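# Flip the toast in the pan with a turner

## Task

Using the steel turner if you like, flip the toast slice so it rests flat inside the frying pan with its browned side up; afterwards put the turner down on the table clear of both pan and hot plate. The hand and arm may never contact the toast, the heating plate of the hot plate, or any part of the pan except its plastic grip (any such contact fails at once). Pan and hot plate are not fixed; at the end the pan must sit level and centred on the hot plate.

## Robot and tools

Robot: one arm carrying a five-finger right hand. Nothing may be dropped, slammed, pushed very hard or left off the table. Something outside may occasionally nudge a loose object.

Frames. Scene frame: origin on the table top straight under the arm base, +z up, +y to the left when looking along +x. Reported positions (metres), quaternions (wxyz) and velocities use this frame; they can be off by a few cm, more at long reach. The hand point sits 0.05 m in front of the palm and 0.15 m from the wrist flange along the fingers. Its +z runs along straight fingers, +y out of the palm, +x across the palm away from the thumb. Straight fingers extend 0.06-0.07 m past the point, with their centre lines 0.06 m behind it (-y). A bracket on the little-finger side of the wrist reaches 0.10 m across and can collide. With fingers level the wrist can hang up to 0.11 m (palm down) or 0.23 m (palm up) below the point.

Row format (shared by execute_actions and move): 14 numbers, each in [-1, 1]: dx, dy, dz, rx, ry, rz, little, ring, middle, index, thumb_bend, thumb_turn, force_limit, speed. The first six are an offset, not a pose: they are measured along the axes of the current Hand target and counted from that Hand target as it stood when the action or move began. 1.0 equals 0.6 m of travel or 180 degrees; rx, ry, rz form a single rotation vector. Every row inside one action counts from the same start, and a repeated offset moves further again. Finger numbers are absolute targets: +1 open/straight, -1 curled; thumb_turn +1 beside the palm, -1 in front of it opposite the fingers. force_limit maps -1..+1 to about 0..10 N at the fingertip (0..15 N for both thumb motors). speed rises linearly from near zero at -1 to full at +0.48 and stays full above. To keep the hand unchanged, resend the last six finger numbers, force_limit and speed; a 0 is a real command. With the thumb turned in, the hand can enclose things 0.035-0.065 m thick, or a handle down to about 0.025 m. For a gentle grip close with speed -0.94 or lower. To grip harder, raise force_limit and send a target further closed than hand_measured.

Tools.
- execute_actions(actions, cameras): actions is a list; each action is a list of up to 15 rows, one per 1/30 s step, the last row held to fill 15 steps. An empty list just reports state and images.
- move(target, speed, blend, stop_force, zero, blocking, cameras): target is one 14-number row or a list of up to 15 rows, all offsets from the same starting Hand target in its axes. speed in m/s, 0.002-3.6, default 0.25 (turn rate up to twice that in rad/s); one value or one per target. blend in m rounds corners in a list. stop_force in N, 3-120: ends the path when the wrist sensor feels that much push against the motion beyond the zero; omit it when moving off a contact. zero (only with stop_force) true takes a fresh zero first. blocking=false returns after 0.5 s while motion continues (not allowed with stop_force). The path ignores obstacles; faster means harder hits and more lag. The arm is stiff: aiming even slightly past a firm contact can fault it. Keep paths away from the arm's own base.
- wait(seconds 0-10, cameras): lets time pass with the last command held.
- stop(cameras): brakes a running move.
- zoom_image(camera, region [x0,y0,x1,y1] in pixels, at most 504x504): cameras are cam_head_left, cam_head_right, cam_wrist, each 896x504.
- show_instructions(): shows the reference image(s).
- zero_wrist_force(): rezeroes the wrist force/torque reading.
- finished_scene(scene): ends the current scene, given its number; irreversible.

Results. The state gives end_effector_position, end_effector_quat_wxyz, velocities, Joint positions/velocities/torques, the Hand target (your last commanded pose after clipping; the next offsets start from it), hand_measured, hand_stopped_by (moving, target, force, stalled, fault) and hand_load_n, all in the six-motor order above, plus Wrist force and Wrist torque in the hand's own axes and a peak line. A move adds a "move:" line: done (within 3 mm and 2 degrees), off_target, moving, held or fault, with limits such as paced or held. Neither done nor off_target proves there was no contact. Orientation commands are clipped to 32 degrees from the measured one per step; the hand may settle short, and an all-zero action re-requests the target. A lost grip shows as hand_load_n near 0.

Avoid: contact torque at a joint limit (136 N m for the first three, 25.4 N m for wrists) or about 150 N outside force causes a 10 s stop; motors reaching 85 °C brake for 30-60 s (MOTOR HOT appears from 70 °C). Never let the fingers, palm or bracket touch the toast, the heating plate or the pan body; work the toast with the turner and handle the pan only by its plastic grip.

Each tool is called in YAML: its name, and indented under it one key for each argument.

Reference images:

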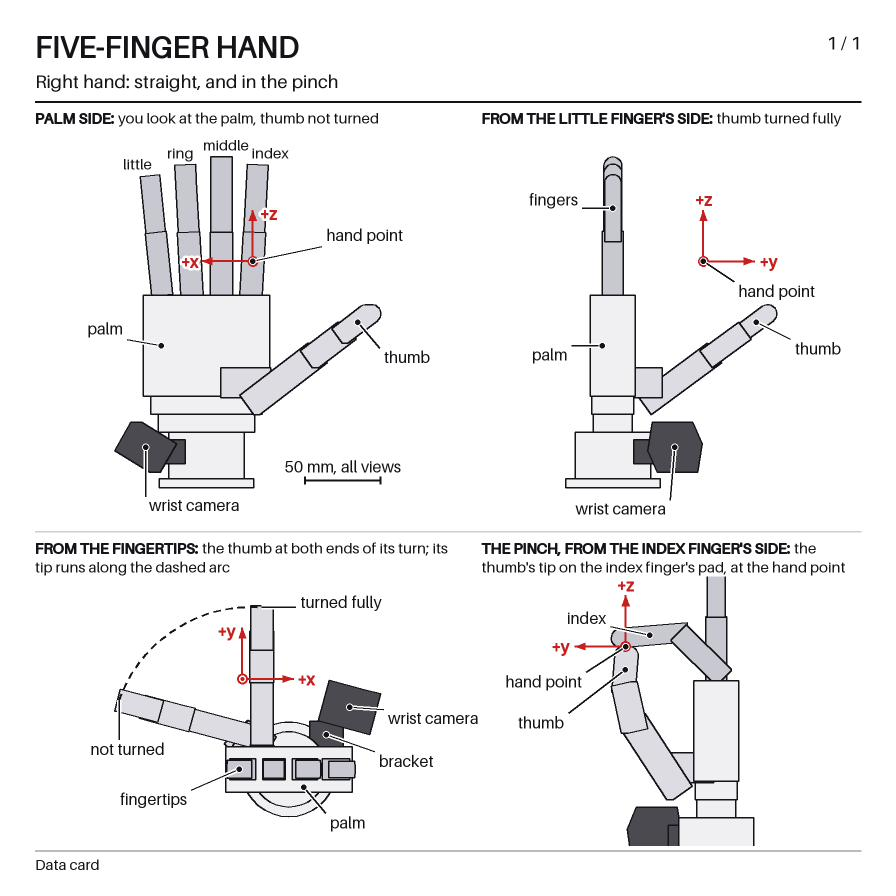

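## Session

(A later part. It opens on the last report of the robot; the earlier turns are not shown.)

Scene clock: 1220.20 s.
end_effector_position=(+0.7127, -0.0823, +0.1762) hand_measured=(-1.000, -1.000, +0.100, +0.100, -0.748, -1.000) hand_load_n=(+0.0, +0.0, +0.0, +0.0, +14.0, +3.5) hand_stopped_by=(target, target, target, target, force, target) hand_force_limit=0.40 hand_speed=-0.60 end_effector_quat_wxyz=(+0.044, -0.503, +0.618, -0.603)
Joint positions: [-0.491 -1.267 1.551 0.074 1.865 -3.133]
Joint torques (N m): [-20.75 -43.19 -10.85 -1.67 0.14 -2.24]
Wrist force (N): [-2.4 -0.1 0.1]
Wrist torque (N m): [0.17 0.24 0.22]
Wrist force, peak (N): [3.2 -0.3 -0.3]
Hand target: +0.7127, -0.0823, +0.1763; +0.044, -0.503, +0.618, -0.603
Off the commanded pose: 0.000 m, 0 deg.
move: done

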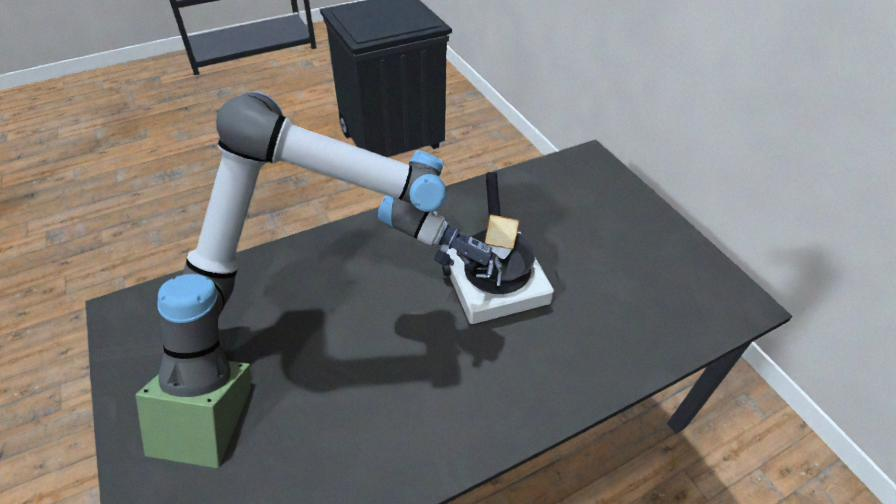

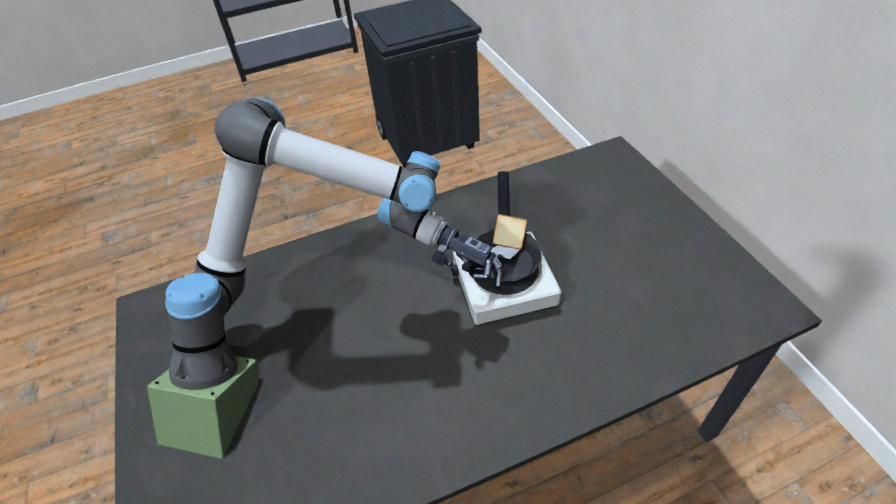

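move:
  target: [0.0183, 0.0098, 0.0045, 0, 0, 0, -1, -1, 0.1, 0.1, -0.99, -1, 0.4, -0.6]
  speed: 0.03
  cameras: ["cam_head_left", "cam_head_right"]

zoom_image:
  camera: "cam_head_left"
  region: [460, 200, 540, 280]

zoom_image:
  camera: "cam_head_right"
  region: [465, 200, 545, 280]

Scene clock: 1226.50 s.
end_effector_position=(+0.7058, -0.0930, +0.1770) hand_measured=(-1.000, -1.000, +0.100, +0.100, -0.748, -1.000) hand_load_n=(+0.0, +0.0, +0.0, +0.0, +13.0, +1.5) hand_stopped_by=(target, target, target, target, force, target) hand_force_limit=0.40 hand_speed=-0.60 end_effector_quat_wxyz=(+0.044, -0.503, +0.617, -0.603) end_effector_velocity=(+0.001, +0.001, +0.001) end_effector_angular_velocity=(-0.003, -0.001, -0.002)
Joint positions: [-0.515 -1.277 1.579 0.054 1.842 -3.142]
Joint velocities: [0.003 0 -0.005 0.003 0.006 0]
Joint torques (N m): [-6.5 -29.41 -24.77 1.67 2.29 -0.13]
Wrist force (N): [-0.9 0.4 -0.8]
Wrist torque (N m): [0.18 0.13 0.17]
Wrist force, peak (N): [-2.8 -0.5 -0.3]
Hand target: +0.7058, -0.0930, +0.1769; +0.044, -0.503, +0.618, -0.603
Off the commanded pose: 0.000 m, 0 deg.
move: done

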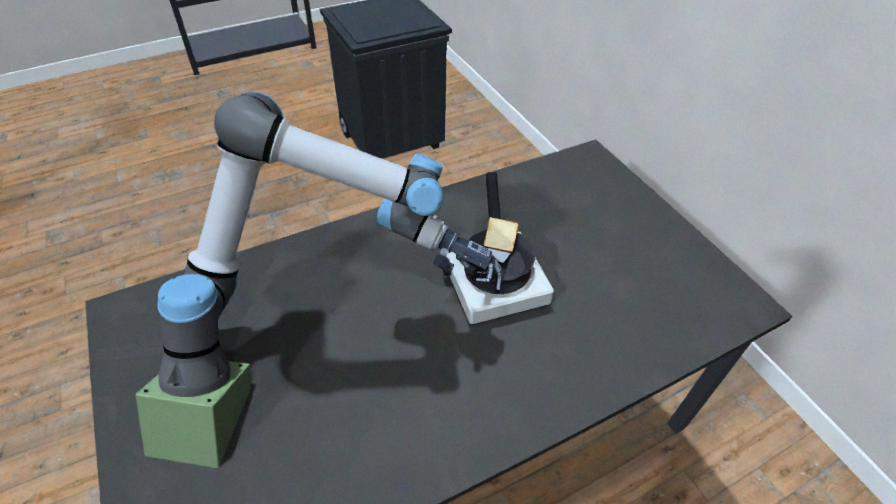

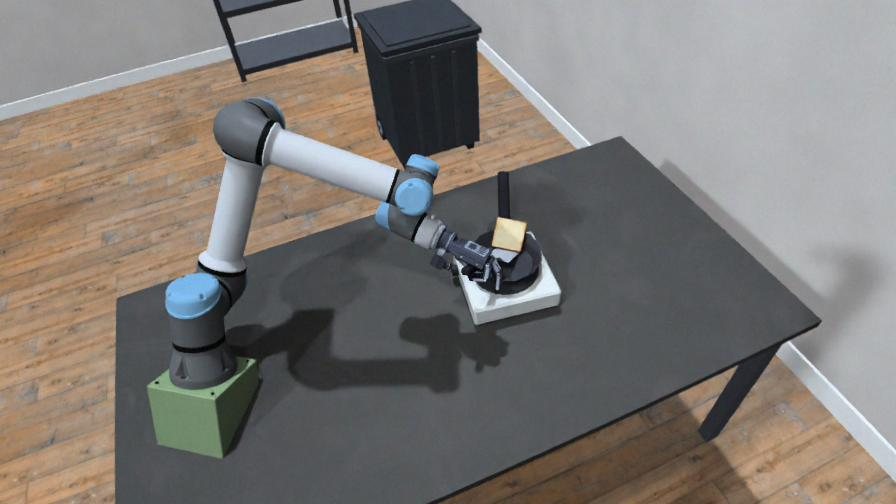

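Scaled by 6.300.

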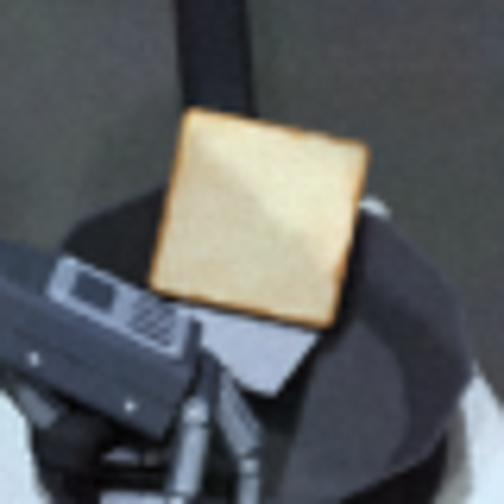

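Scaled by 6.300.

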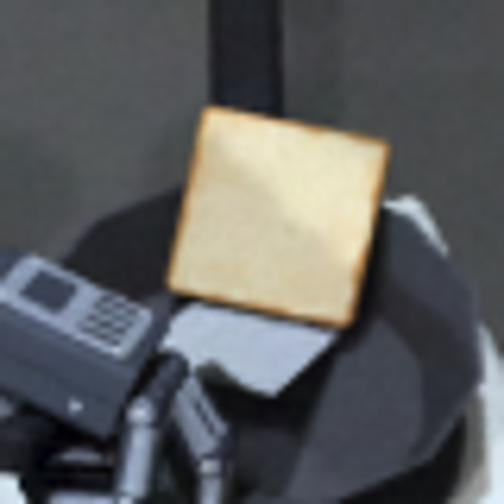

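move:
  target: [0.0183, 0.0098, 0.0045, 0, 0, 0, -1, -1, 0.1, 0.1, -0.99, -1, 0.4, -0.6]
  speed: 0.03
  cameras: ["cam_head_left", "cam_head_right"]

zoom_image:
  camera: "cam_head_left"
  region: [460, 200, 540, 280]

zoom_image:
  camera: "cam_head_right"
  region: [465, 200, 545, 280]

Scene clock: 1245.97 s.
end_effector_position=(+0.6988, -0.1037, +0.1777) hand_measured=(-1.000, -1.000, +0.100, +0.100, -0.748, -1.000) hand_load_n=(+0.0, +0.0, +0.0, +0.0, +12.5, +1.5) hand_stopped_by=(target, target, target, target, force, target) hand_force_limit=0.40 hand_speed=-0.60 end_effector_quat_wxyz=(+0.044, -0.503, +0.617, -0.603)
Joint positions: [-0.54 -1.286 1.605 0.035 1.819 -3.151]
Joint torques (N m): [-7.1 -30.26 -23.25 1.62 2.69 0.02]
Wrist force (N): [-0.9 1.0 -0.7]
Wrist torque (N m): [0.23 0.05 0.13]
Wrist force, peak (N): [-2.8 0.8 -0.7]
Hand target: +0.6989, -0.1036, +0.1776; +0.044, -0.503, +0.618, -0.603
Off the commanded pose: 0.000 m, 0 deg.
move: done

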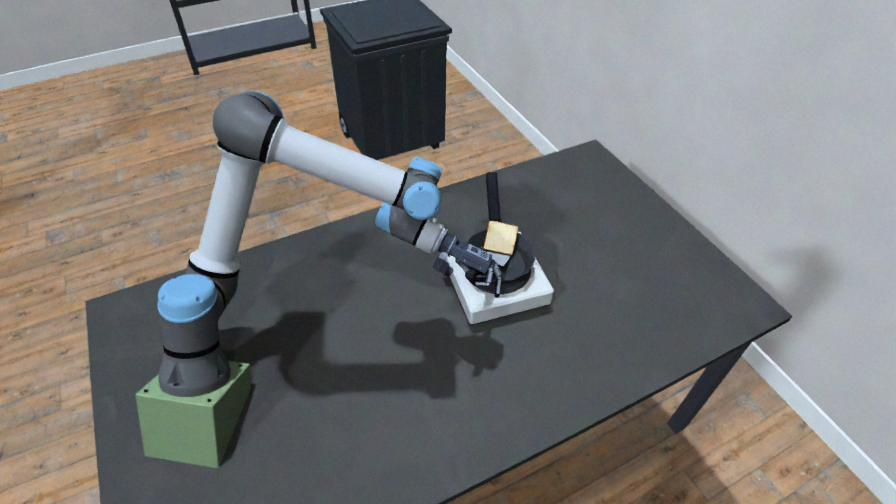

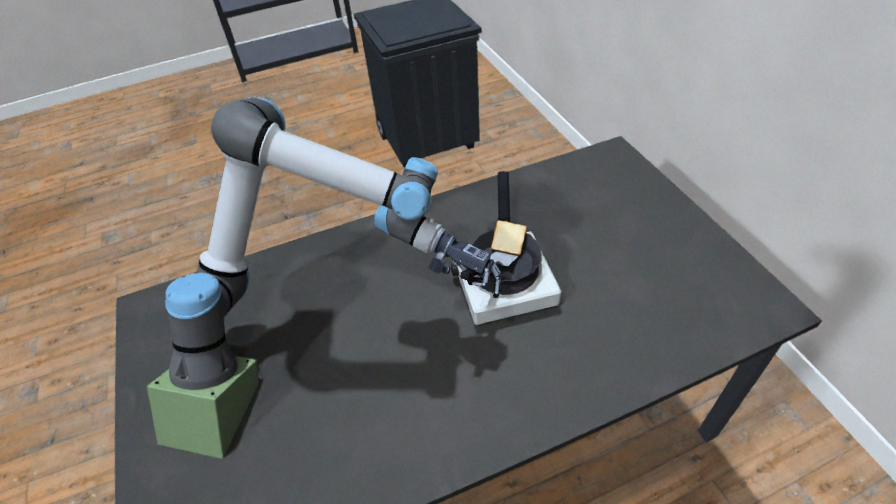

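Scaled by 6.300.

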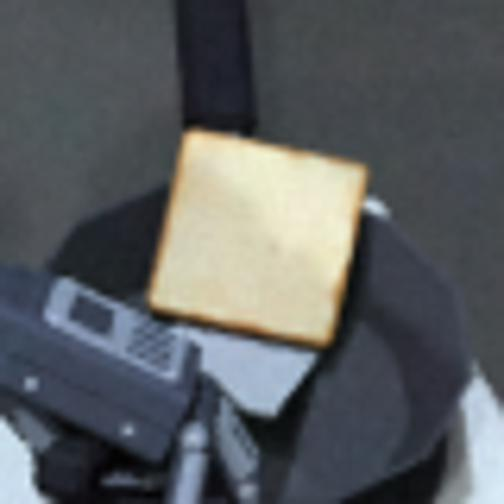

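Scaled by 6.300.

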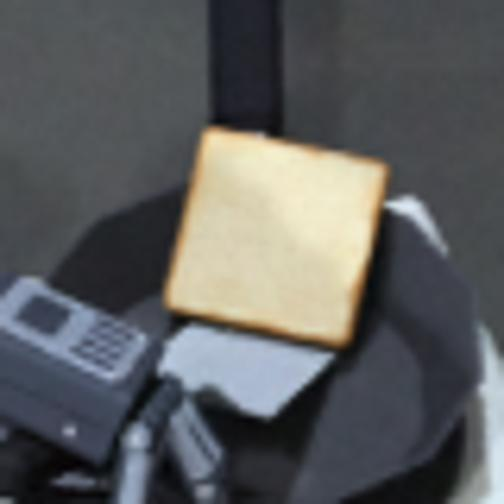

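move:
  target: [-0.0157, 0.062, 0.0178, 0.0065, -0.0137, 0.0534, -1, -1, 0.1, 0.1, -0.99, -1, 0.4, -0.6]
  speed: 0.05
  cameras: ["cam_head_left", "cam_head_right"]

zoom_image:
  camera: "cam_head_left"
  region: [460, 205, 540, 285]

zoom_image:
  camera: "cam_head_right"
  region: [465, 205, 545, 285]

Scene clock: 1269.10 s.
end_effector_position=(+0.6893, -0.1135, +0.1402) hand_measured=(-1.000, -1.000, +0.100, +0.100, -0.748, -1.000) hand_load_n=(+0.5, +0.0, +0.0, +0.0, +12.5, +1.5) hand_stopped_by=(target, target, target, target, force, target) hand_force_limit=0.40 hand_speed=-0.60 end_effector_quat_wxyz=(+0.113, -0.462, +0.650, -0.592) end_effector_velocity=(-0.001, -0.001, +0.000) end_effector_angular_velocity=(-0.004, +0.007, -0.002)
Joint positions: [-0.57 -1.277 1.725 -0.12 1.749 -2.998]
Joint velocities: [0 0.001 -0.003 0.007 0.002 -0.007]
Joint torques (N m): [-7.28 -30.61 -21.3 1.73 2.74 -2.42]
Wrist force (N): [-2.5 1.1 -0.9]
Wrist torque (N m): [0.25 0.21 0.08]
Wrist force, peak (N): [-2.5 1.6 -0.7]
Hand target: +0.6894, -0.1134, +0.1402; +0.113, -0.462, +0.650, -0.592
Off the commanded pose: 0.000 m, 0 deg.
move: done

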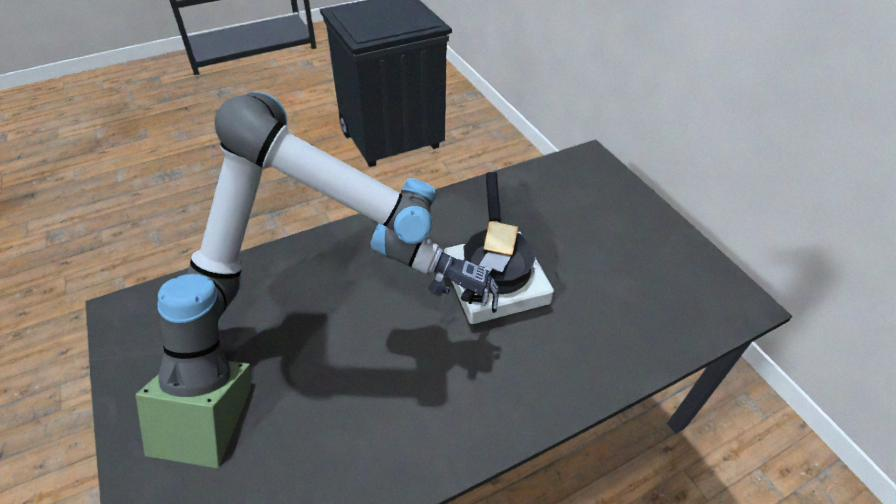

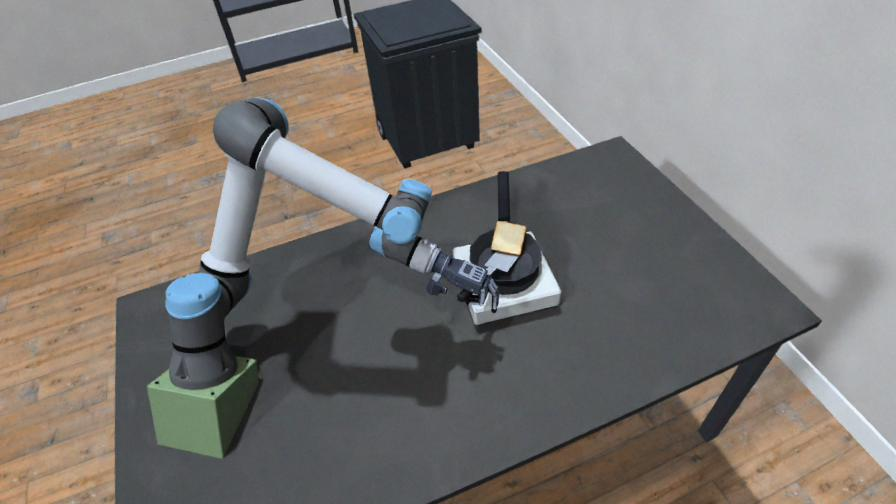

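Scaled by 6.300.

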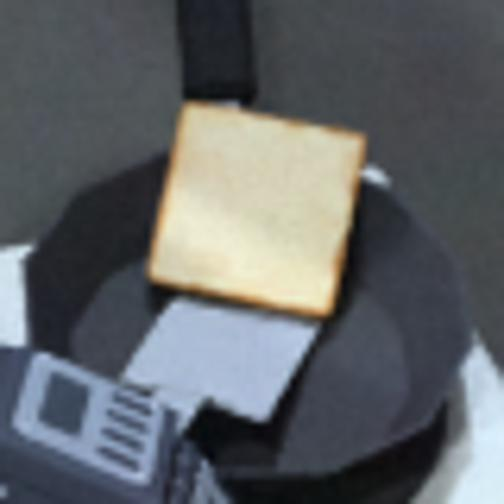

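Scaled by 6.300.

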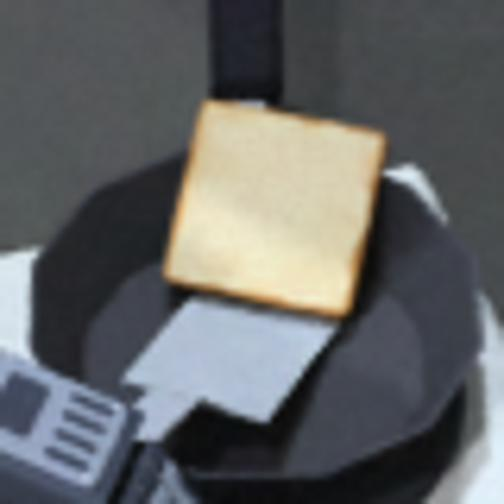

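move:
  target: [-0.0305, -0.0135, 0.0015, 0, 0, 0, -1, -1, 0.1, 0.1, -0.99, -1, 0.4, -0.6]
  speed: 0.05
  stop_force: 6
  cameras: ["cam_head_left", "cam_head_right"]

zoom_image:
  camera: "cam_head_left"
  region: [460, 205, 540, 285]

zoom_image:
  camera: "cam_head_right"
  region: [465, 205, 545, 285]

Scene clock: 1281.53 s.
end_effector_position=(+0.7038, -0.0995, +0.1397) hand_measured=(-1.000, -1.000, +0.100, +0.100, -0.748, -1.000) hand_load_n=(+0.0, +0.0, +0.0, +0.0, +13.0, +1.5) hand_stopped_by=(target, target, target, target, force, target) hand_force_limit=0.40 hand_speed=-0.60 end_effector_quat_wxyz=(+0.113, -0.462, +0.650, -0.592)
Joint positions: [-0.533 -1.259 1.676 -0.087 1.783 -2.987]
Joint torques (N m): [-21.32 -44.57 -12.64 -2.18 0.69 -2.43]
Wrist force (N): [-2.1 1.3 -0.4]
Wrist torque (N m): [0.30 0.11 0.12]
Wrist force, peak (N): [-2.5 1.3 -0.6]
Hand target: +0.7038, -0.0995, +0.1397; +0.113, -0.462, +0.650, -0.592
Off the commanded pose: 0.000 m, 0 deg.
move: done

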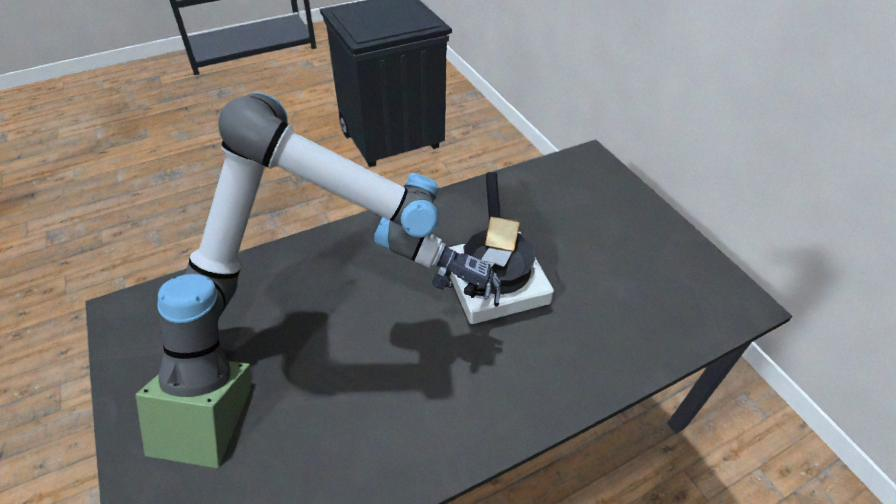

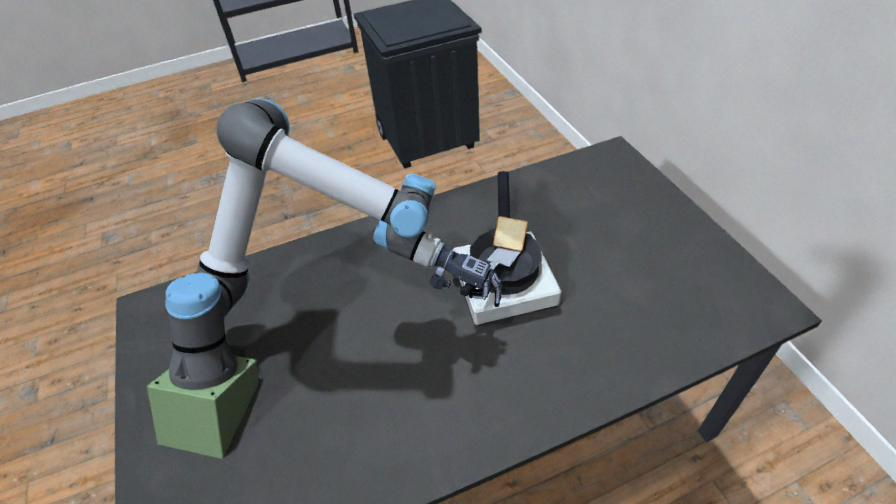

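Scaled by 6.300.

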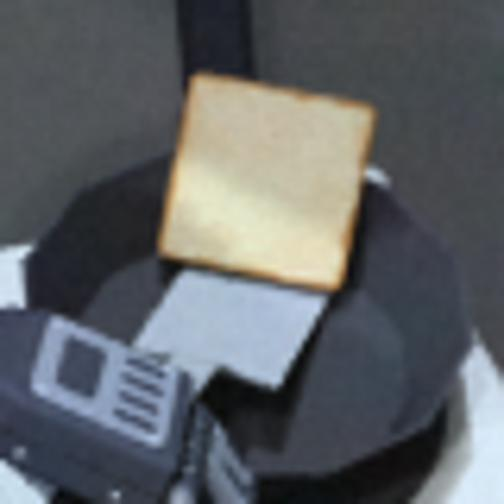

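Scaled by 6.300.

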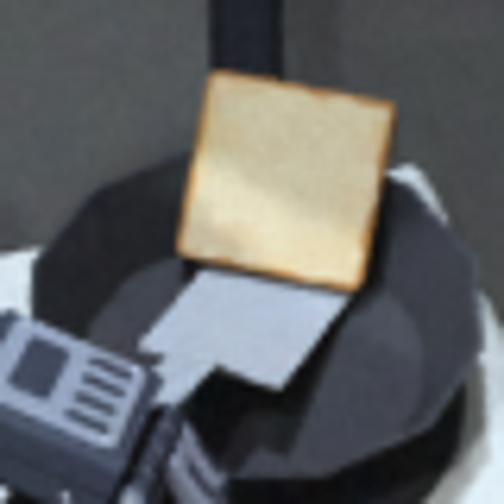

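move:
  target: [-0.0229, -0.0101, 0.0011, 0, 0, 0, -1, -1, 0.1, 0.1, -0.99, -1, 0.4, -0.6]
  speed: 0.05
  stop_force: 6
  cameras: ["cam_head_left", "cam_head_right"]

zoom_image:
  camera: "cam_head_left"
  region: [460, 205, 540, 285]

zoom_image:
  camera: "cam_head_right"
  region: [465, 205, 545, 285]

Scene clock: 1286.17 s.
end_effector_position=(+0.7146, -0.0891, +0.1393) hand_measured=(-1.000, -1.000, +0.100, +0.100, -0.748, -1.000) hand_load_n=(+0.0, +0.0, +0.0, +0.0, +13.0, +2.0) hand_stopped_by=(target, target, target, target, force, target) hand_force_limit=0.40 hand_speed=-0.60 end_effector_quat_wxyz=(+0.113, -0.462, +0.650, -0.592)
Joint positions: [-0.507 -1.244 1.638 -0.061 1.808 -2.978]
Joint torques (N m): [-21.67 -45.47 -10.07 -2.04 0.3 -2.37]
Wrist force (N): [-1.5 1.2 -0.1]
Wrist torque (N m): [0.25 0.01 0.17]
Wrist force, peak (N): [-2.3 1.2 -0.3]
Hand target: +0.7146, -0.0891, +0.1393; +0.113, -0.462, +0.650, -0.592
Off the commanded pose: 0.000 m, 0 deg.
move: done

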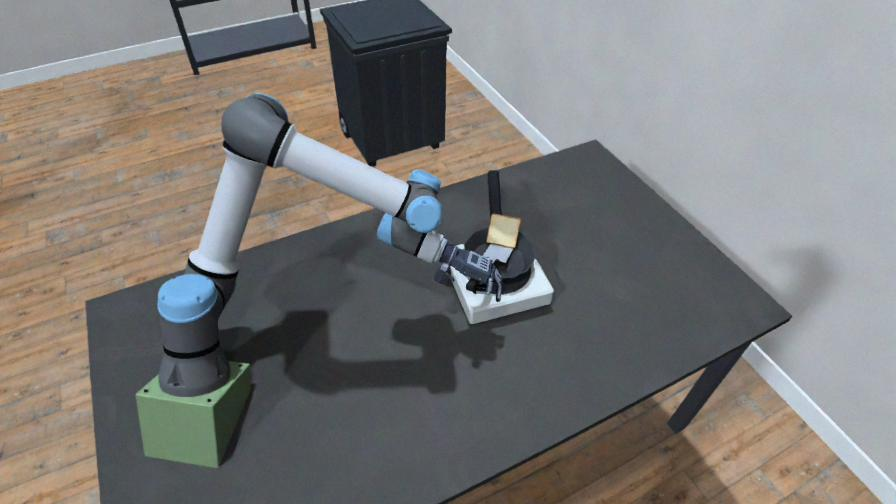

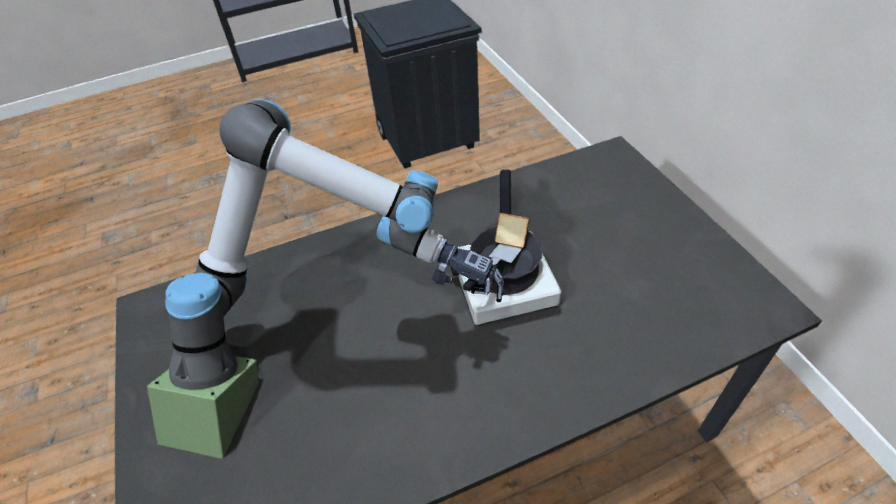

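Scaled by 6.300.

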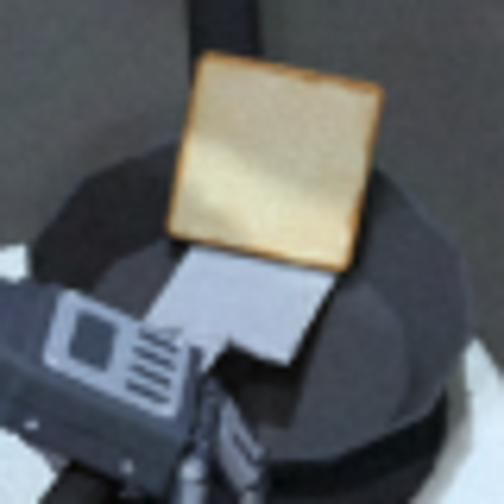

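Scaled by 6.300.

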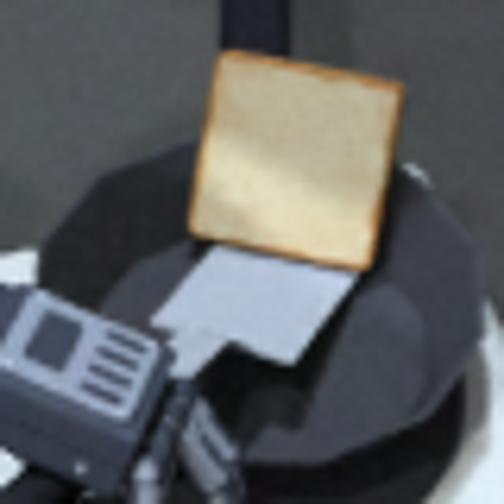

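move:
  target: [0.0009, -0.0097, 0.0010, 0, 0, 0, -1, -1, 0.1, 0.1, -0.99, -1, 0.4, -0.6]
  speed: 0.03
  cameras: ["cam_head_left", "cam_head_right"]

zoom_image:
  camera: "cam_head_left"
  region: [460, 205, 540, 285]

zoom_image:
  camera: "cam_head_right"
  region: [465, 205, 545, 285]

Scene clock: 1352.00 s.
end_effector_position=(+0.7175, -0.0892, +0.1446) hand_measured=(-1.000, -1.000, +0.100, +0.100, -0.748, -1.000) hand_load_n=(+0.0, +0.0, +0.0, +0.0, +12.5, -0.5) hand_stopped_by=(target, target, target, target, force, target) hand_force_limit=0.40 hand_speed=-0.60 end_effector_quat_wxyz=(+0.113, -0.462, +0.650, -0.592)
Joint positions: [-0.51 -1.245 1.625 -0.047 1.805 -2.979]
Joint torques (N m): [-15.97 -44.89 -10.3 -1.05 0.47 -1.58]
Wrist force (N): [-2.1 3.0 0.1]
Wrist torque (N m): [0.29 0.19 -0.29]
Wrist force, peak (N): [-2.1 3.2 0.2]
Hand target: +0.7174, -0.0891, +0.1445; +0.113, -0.462, +0.650, -0.592
Off the commanded pose: 0.000 m, 0 deg.
move: done

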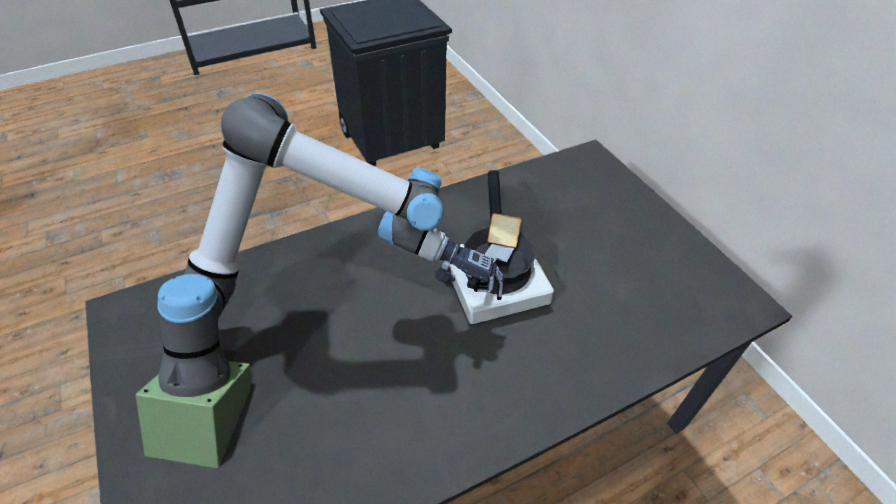

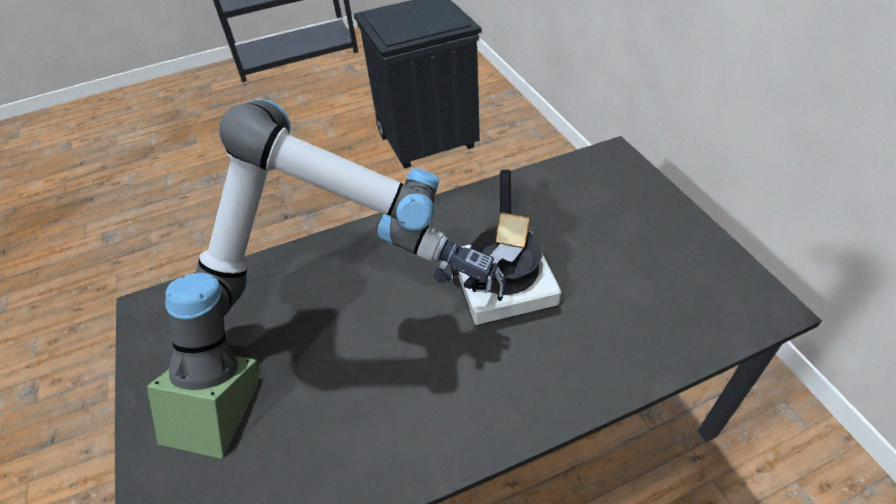

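Scaled by 6.300.

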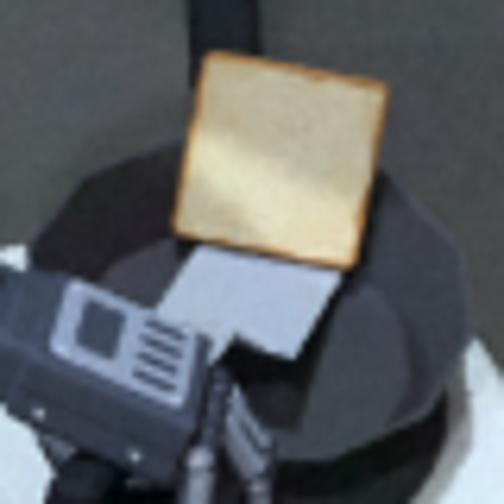

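Scaled by 6.300.

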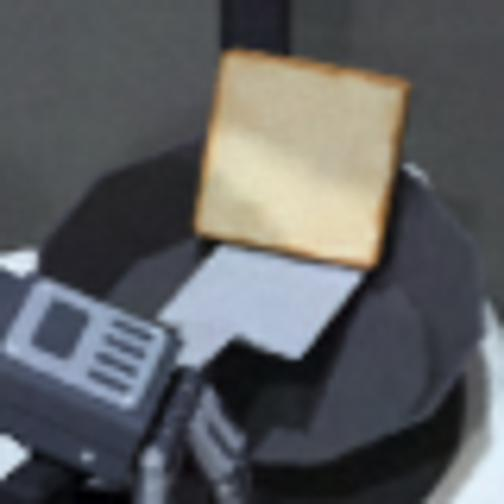

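move:
  target: [-0.0180, -0.0084, 0.0008, 0, 0, 0, -1, -1, 0.1, 0.1, -0.99, -1, 0.4, -0.6]
  speed: 0.06
  stop_force: 6
  cameras: ["cam_head_left", "cam_head_right"]

zoom_image:
  camera: "cam_head_left"
  region: [460, 205, 540, 285]

zoom_image:
  camera: "cam_head_right"
  region: [465, 205, 545, 285]

Scene clock: 1358.67 s.
end_effector_position=(+0.7260, -0.0809, +0.1444) hand_measured=(-1.000, -1.000, +0.100, +0.100, -0.748, -1.000) hand_load_n=(+0.0, +0.0, +0.0, +0.0, +13.0, -0.5) hand_stopped_by=(target, target, target, target, force, target) hand_force_limit=0.40 hand_speed=-0.60 end_effector_quat_wxyz=(+0.113, -0.462, +0.650, -0.592)
Joint positions: [-0.49 -1.233 1.593 -0.026 1.824 -2.972]
Joint torques (N m): [-21.28 -48.61 -11.94 -2.48 -0.32 -1.74]
Wrist force (N): [-2.3 2.6 0.1]
Wrist torque (N m): [0.20 0.20 -0.29]
Wrist force, peak (N): [-2.0 3.6 0.4]
Hand target: +0.7260, -0.0809, +0.1444; +0.113, -0.462, +0.650, -0.592
Off the commanded pose: 0.000 m, 0 deg.
move: done

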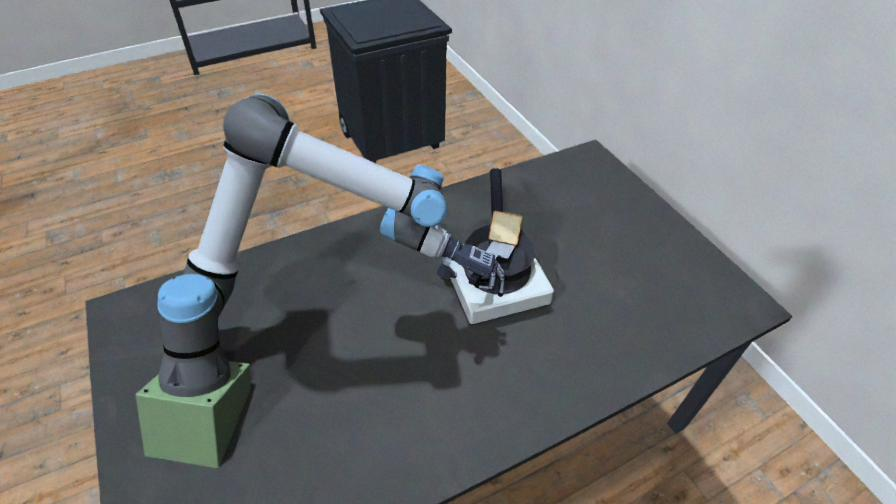

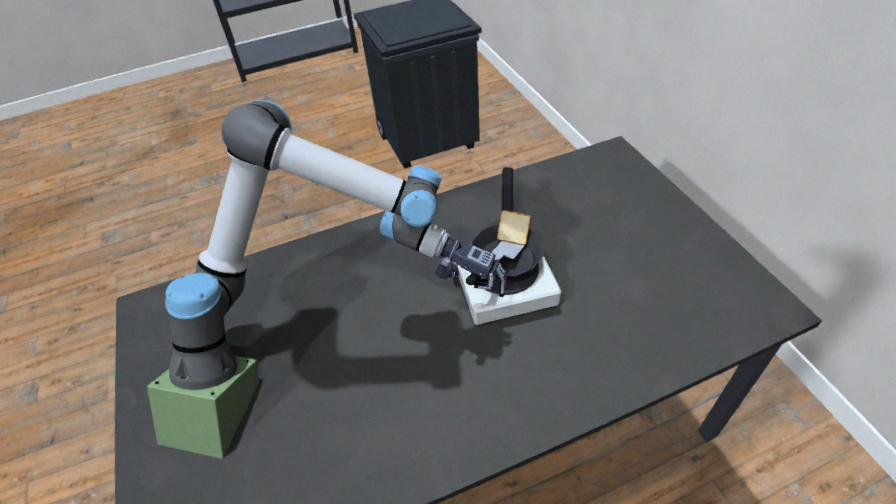

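Scaled by 6.300.

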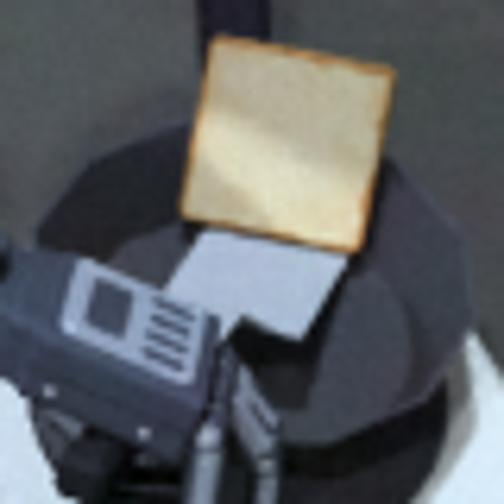

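Scaled by 6.300.

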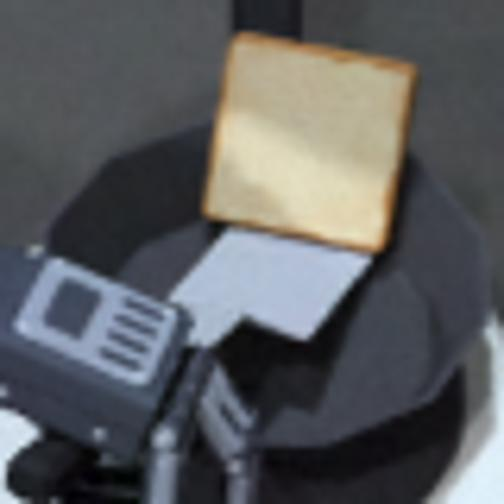

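move:
  target: [0.0067, -0.0146, -0.0045, 0, 0, 0, -1, -1, 0.1, 0.1, -0.99, -1, 0.4, -0.6]
  speed: 0.04
  cameras: ["cam_head_left", "cam_head_right"]

zoom_image:
  camera: "cam_head_left"
  region: [460, 205, 540, 285]

zoom_image:
  camera: "cam_head_right"
  region: [465, 205, 545, 285]

Scene clock: 1366.43 s.
end_effector_position=(+0.7261, -0.0809, +0.1546) hand_measured=(-1.000, -1.000, +0.100, +0.100, -0.748, -1.000) hand_load_n=(+0.0, +0.0, +0.0, +0.0, +12.5, -0.5) hand_stopped_by=(target, target, target, target, force, target) hand_force_limit=0.40 hand_speed=-0.60 end_effector_quat_wxyz=(+0.113, -0.462, +0.650, -0.592)
Joint positions: [-0.5 -1.246 1.586 -0.008 1.815 -2.975]
Joint torques (N m): [-6.68 -27.64 -14.01 -2.12 2.3 -0.94]
Wrist force (N): [-2.3 3.0 0.0]
Wrist torque (N m): [0.28 0.20 -0.27]
Wrist force, peak (N): [-2.6 3.2 0.3]
Hand target: +0.7261, -0.0809, +0.1544; +0.113, -0.462, +0.650, -0.592
Off the commanded pose: 0.000 m, 0 deg.
move: done

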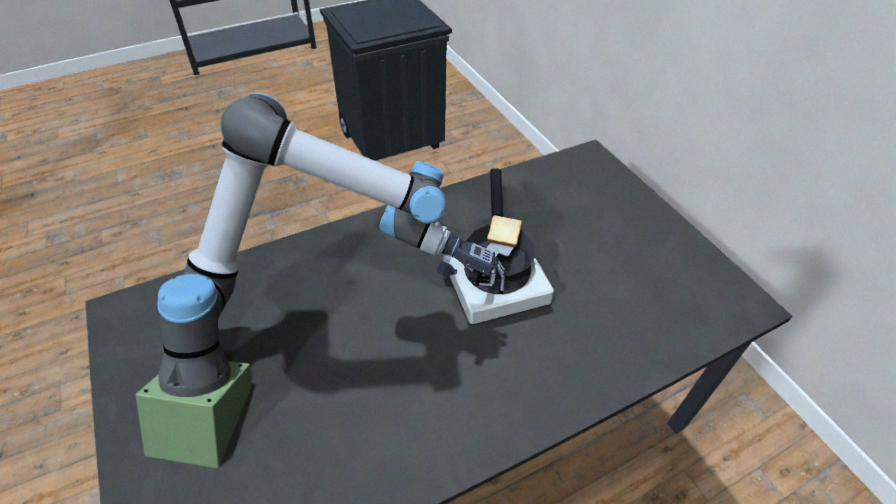

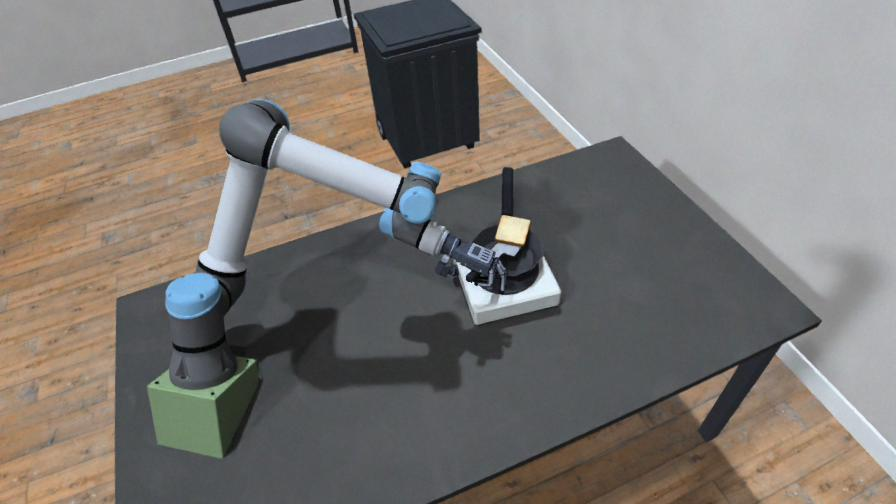

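Scaled by 6.300.

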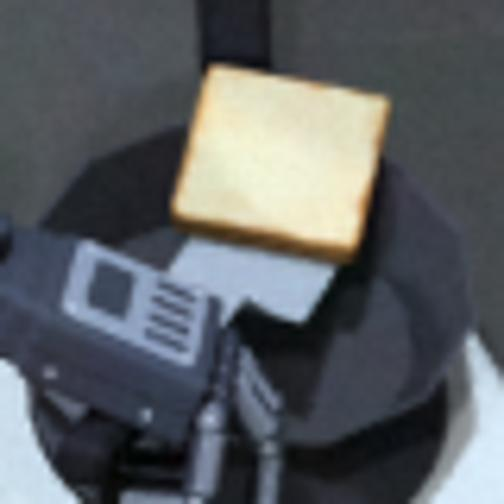

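Scaled by 6.300.

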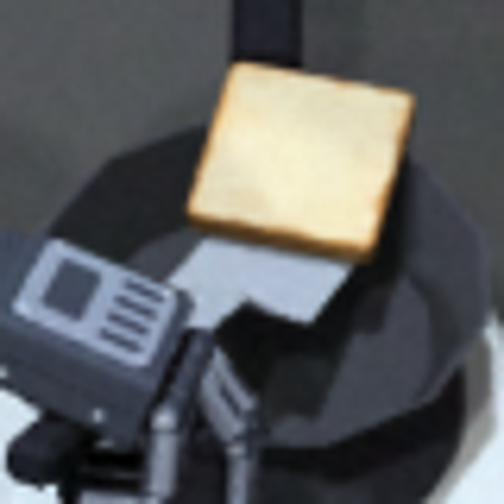

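zoom_image:
  camera: "cam_head_left"
  region: [430, 165, 570, 335]

zoom_image:
  camera: "cam_head_right"
  region: [440, 165, 580, 335]

Scaled by 2.965.

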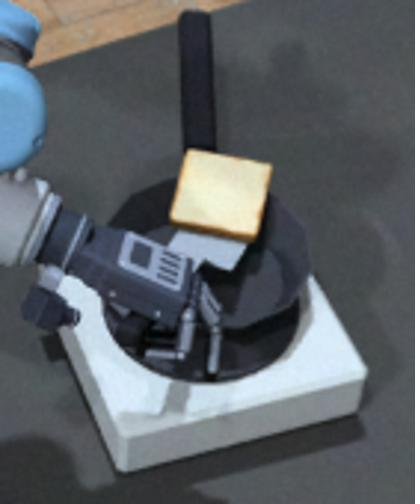

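Scaled by 2.965.

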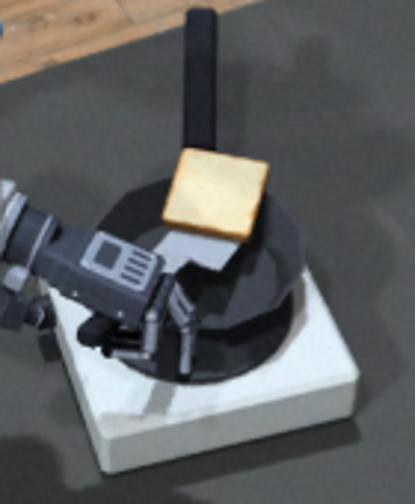

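move:
  target: [0.0063, 0.0577, 0.0138, 0.0085, -0.0178, 0.0695, -1, -1, 0.1, 0.1, -0.99, -1, 0.4, -0.6]
  speed: 0.06
  cameras: ["cam_head_left", "cam_head_right"]

zoom_image:
  camera: "cam_head_left"
  region: [460, 205, 540, 285]

zoom_image:
  camera: "cam_head_right"
  region: [465, 205, 545, 285]

Scene clock: 1390.67 s.
end_effector_position=(+0.7135, -0.0938, +0.1234) hand_measured=(-1.000, -1.000, +0.100, +0.100, -0.748, -1.000) hand_load_n=(+0.0, +0.0, +0.0, +0.0, +12.5, -0.5) hand_stopped_by=(target, target, target, target, force, target) hand_force_limit=0.40 hand_speed=-0.60 end_effector_quat_wxyz=(+0.201, -0.403, +0.686, -0.572) end_effector_velocity=(-0.001, -0.001, -0.001) end_effector_angular_velocity=(-0.003, +0.006, -0.003)
Joint positions: [-0.549 -1.249 1.735 -0.198 1.722 -2.78]
Joint velocities: [0.001 0 0 0.005 0.003 -0.004]
Joint torques (N m): [-7.44 -28.44 -22.6 1.75 2.73 -2.03]
Wrist force (N): [-1.7 3.4 0.1]
Wrist torque (N m): [0.35 0.23 -0.25]
Wrist force, peak (N): [-2.6 3.1 0.1]
Hand target: +0.7136, -0.0937, +0.1234; +0.201, -0.404, +0.685, -0.572
Off the commanded pose: 0.000 m, 0 deg.
move: done

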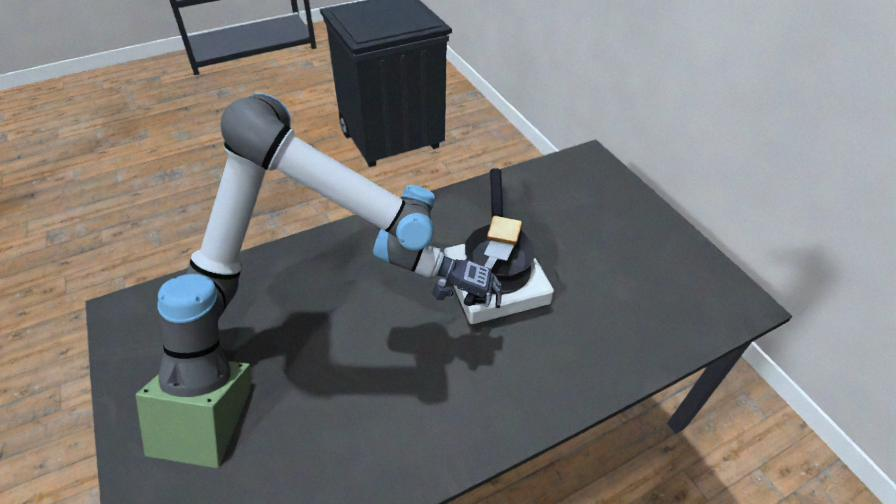

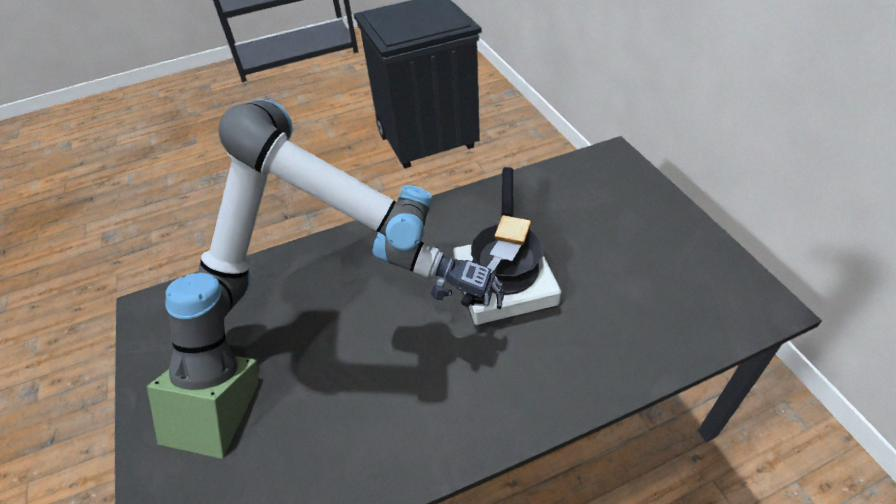

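Scaled by 6.300.

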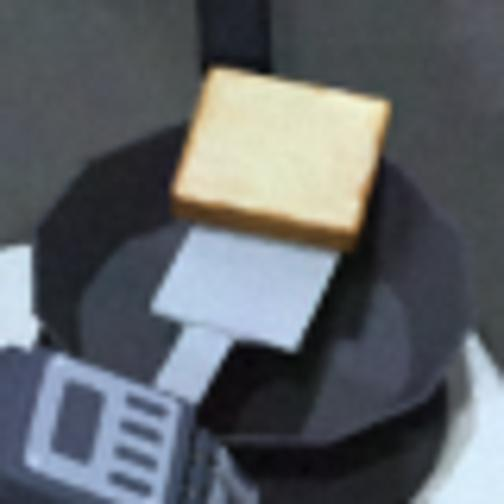

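Scaled by 6.300.

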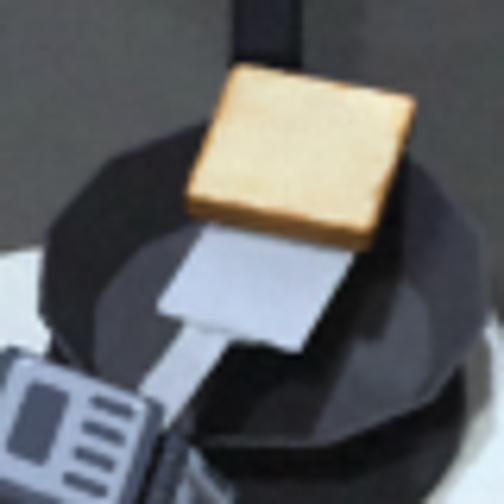

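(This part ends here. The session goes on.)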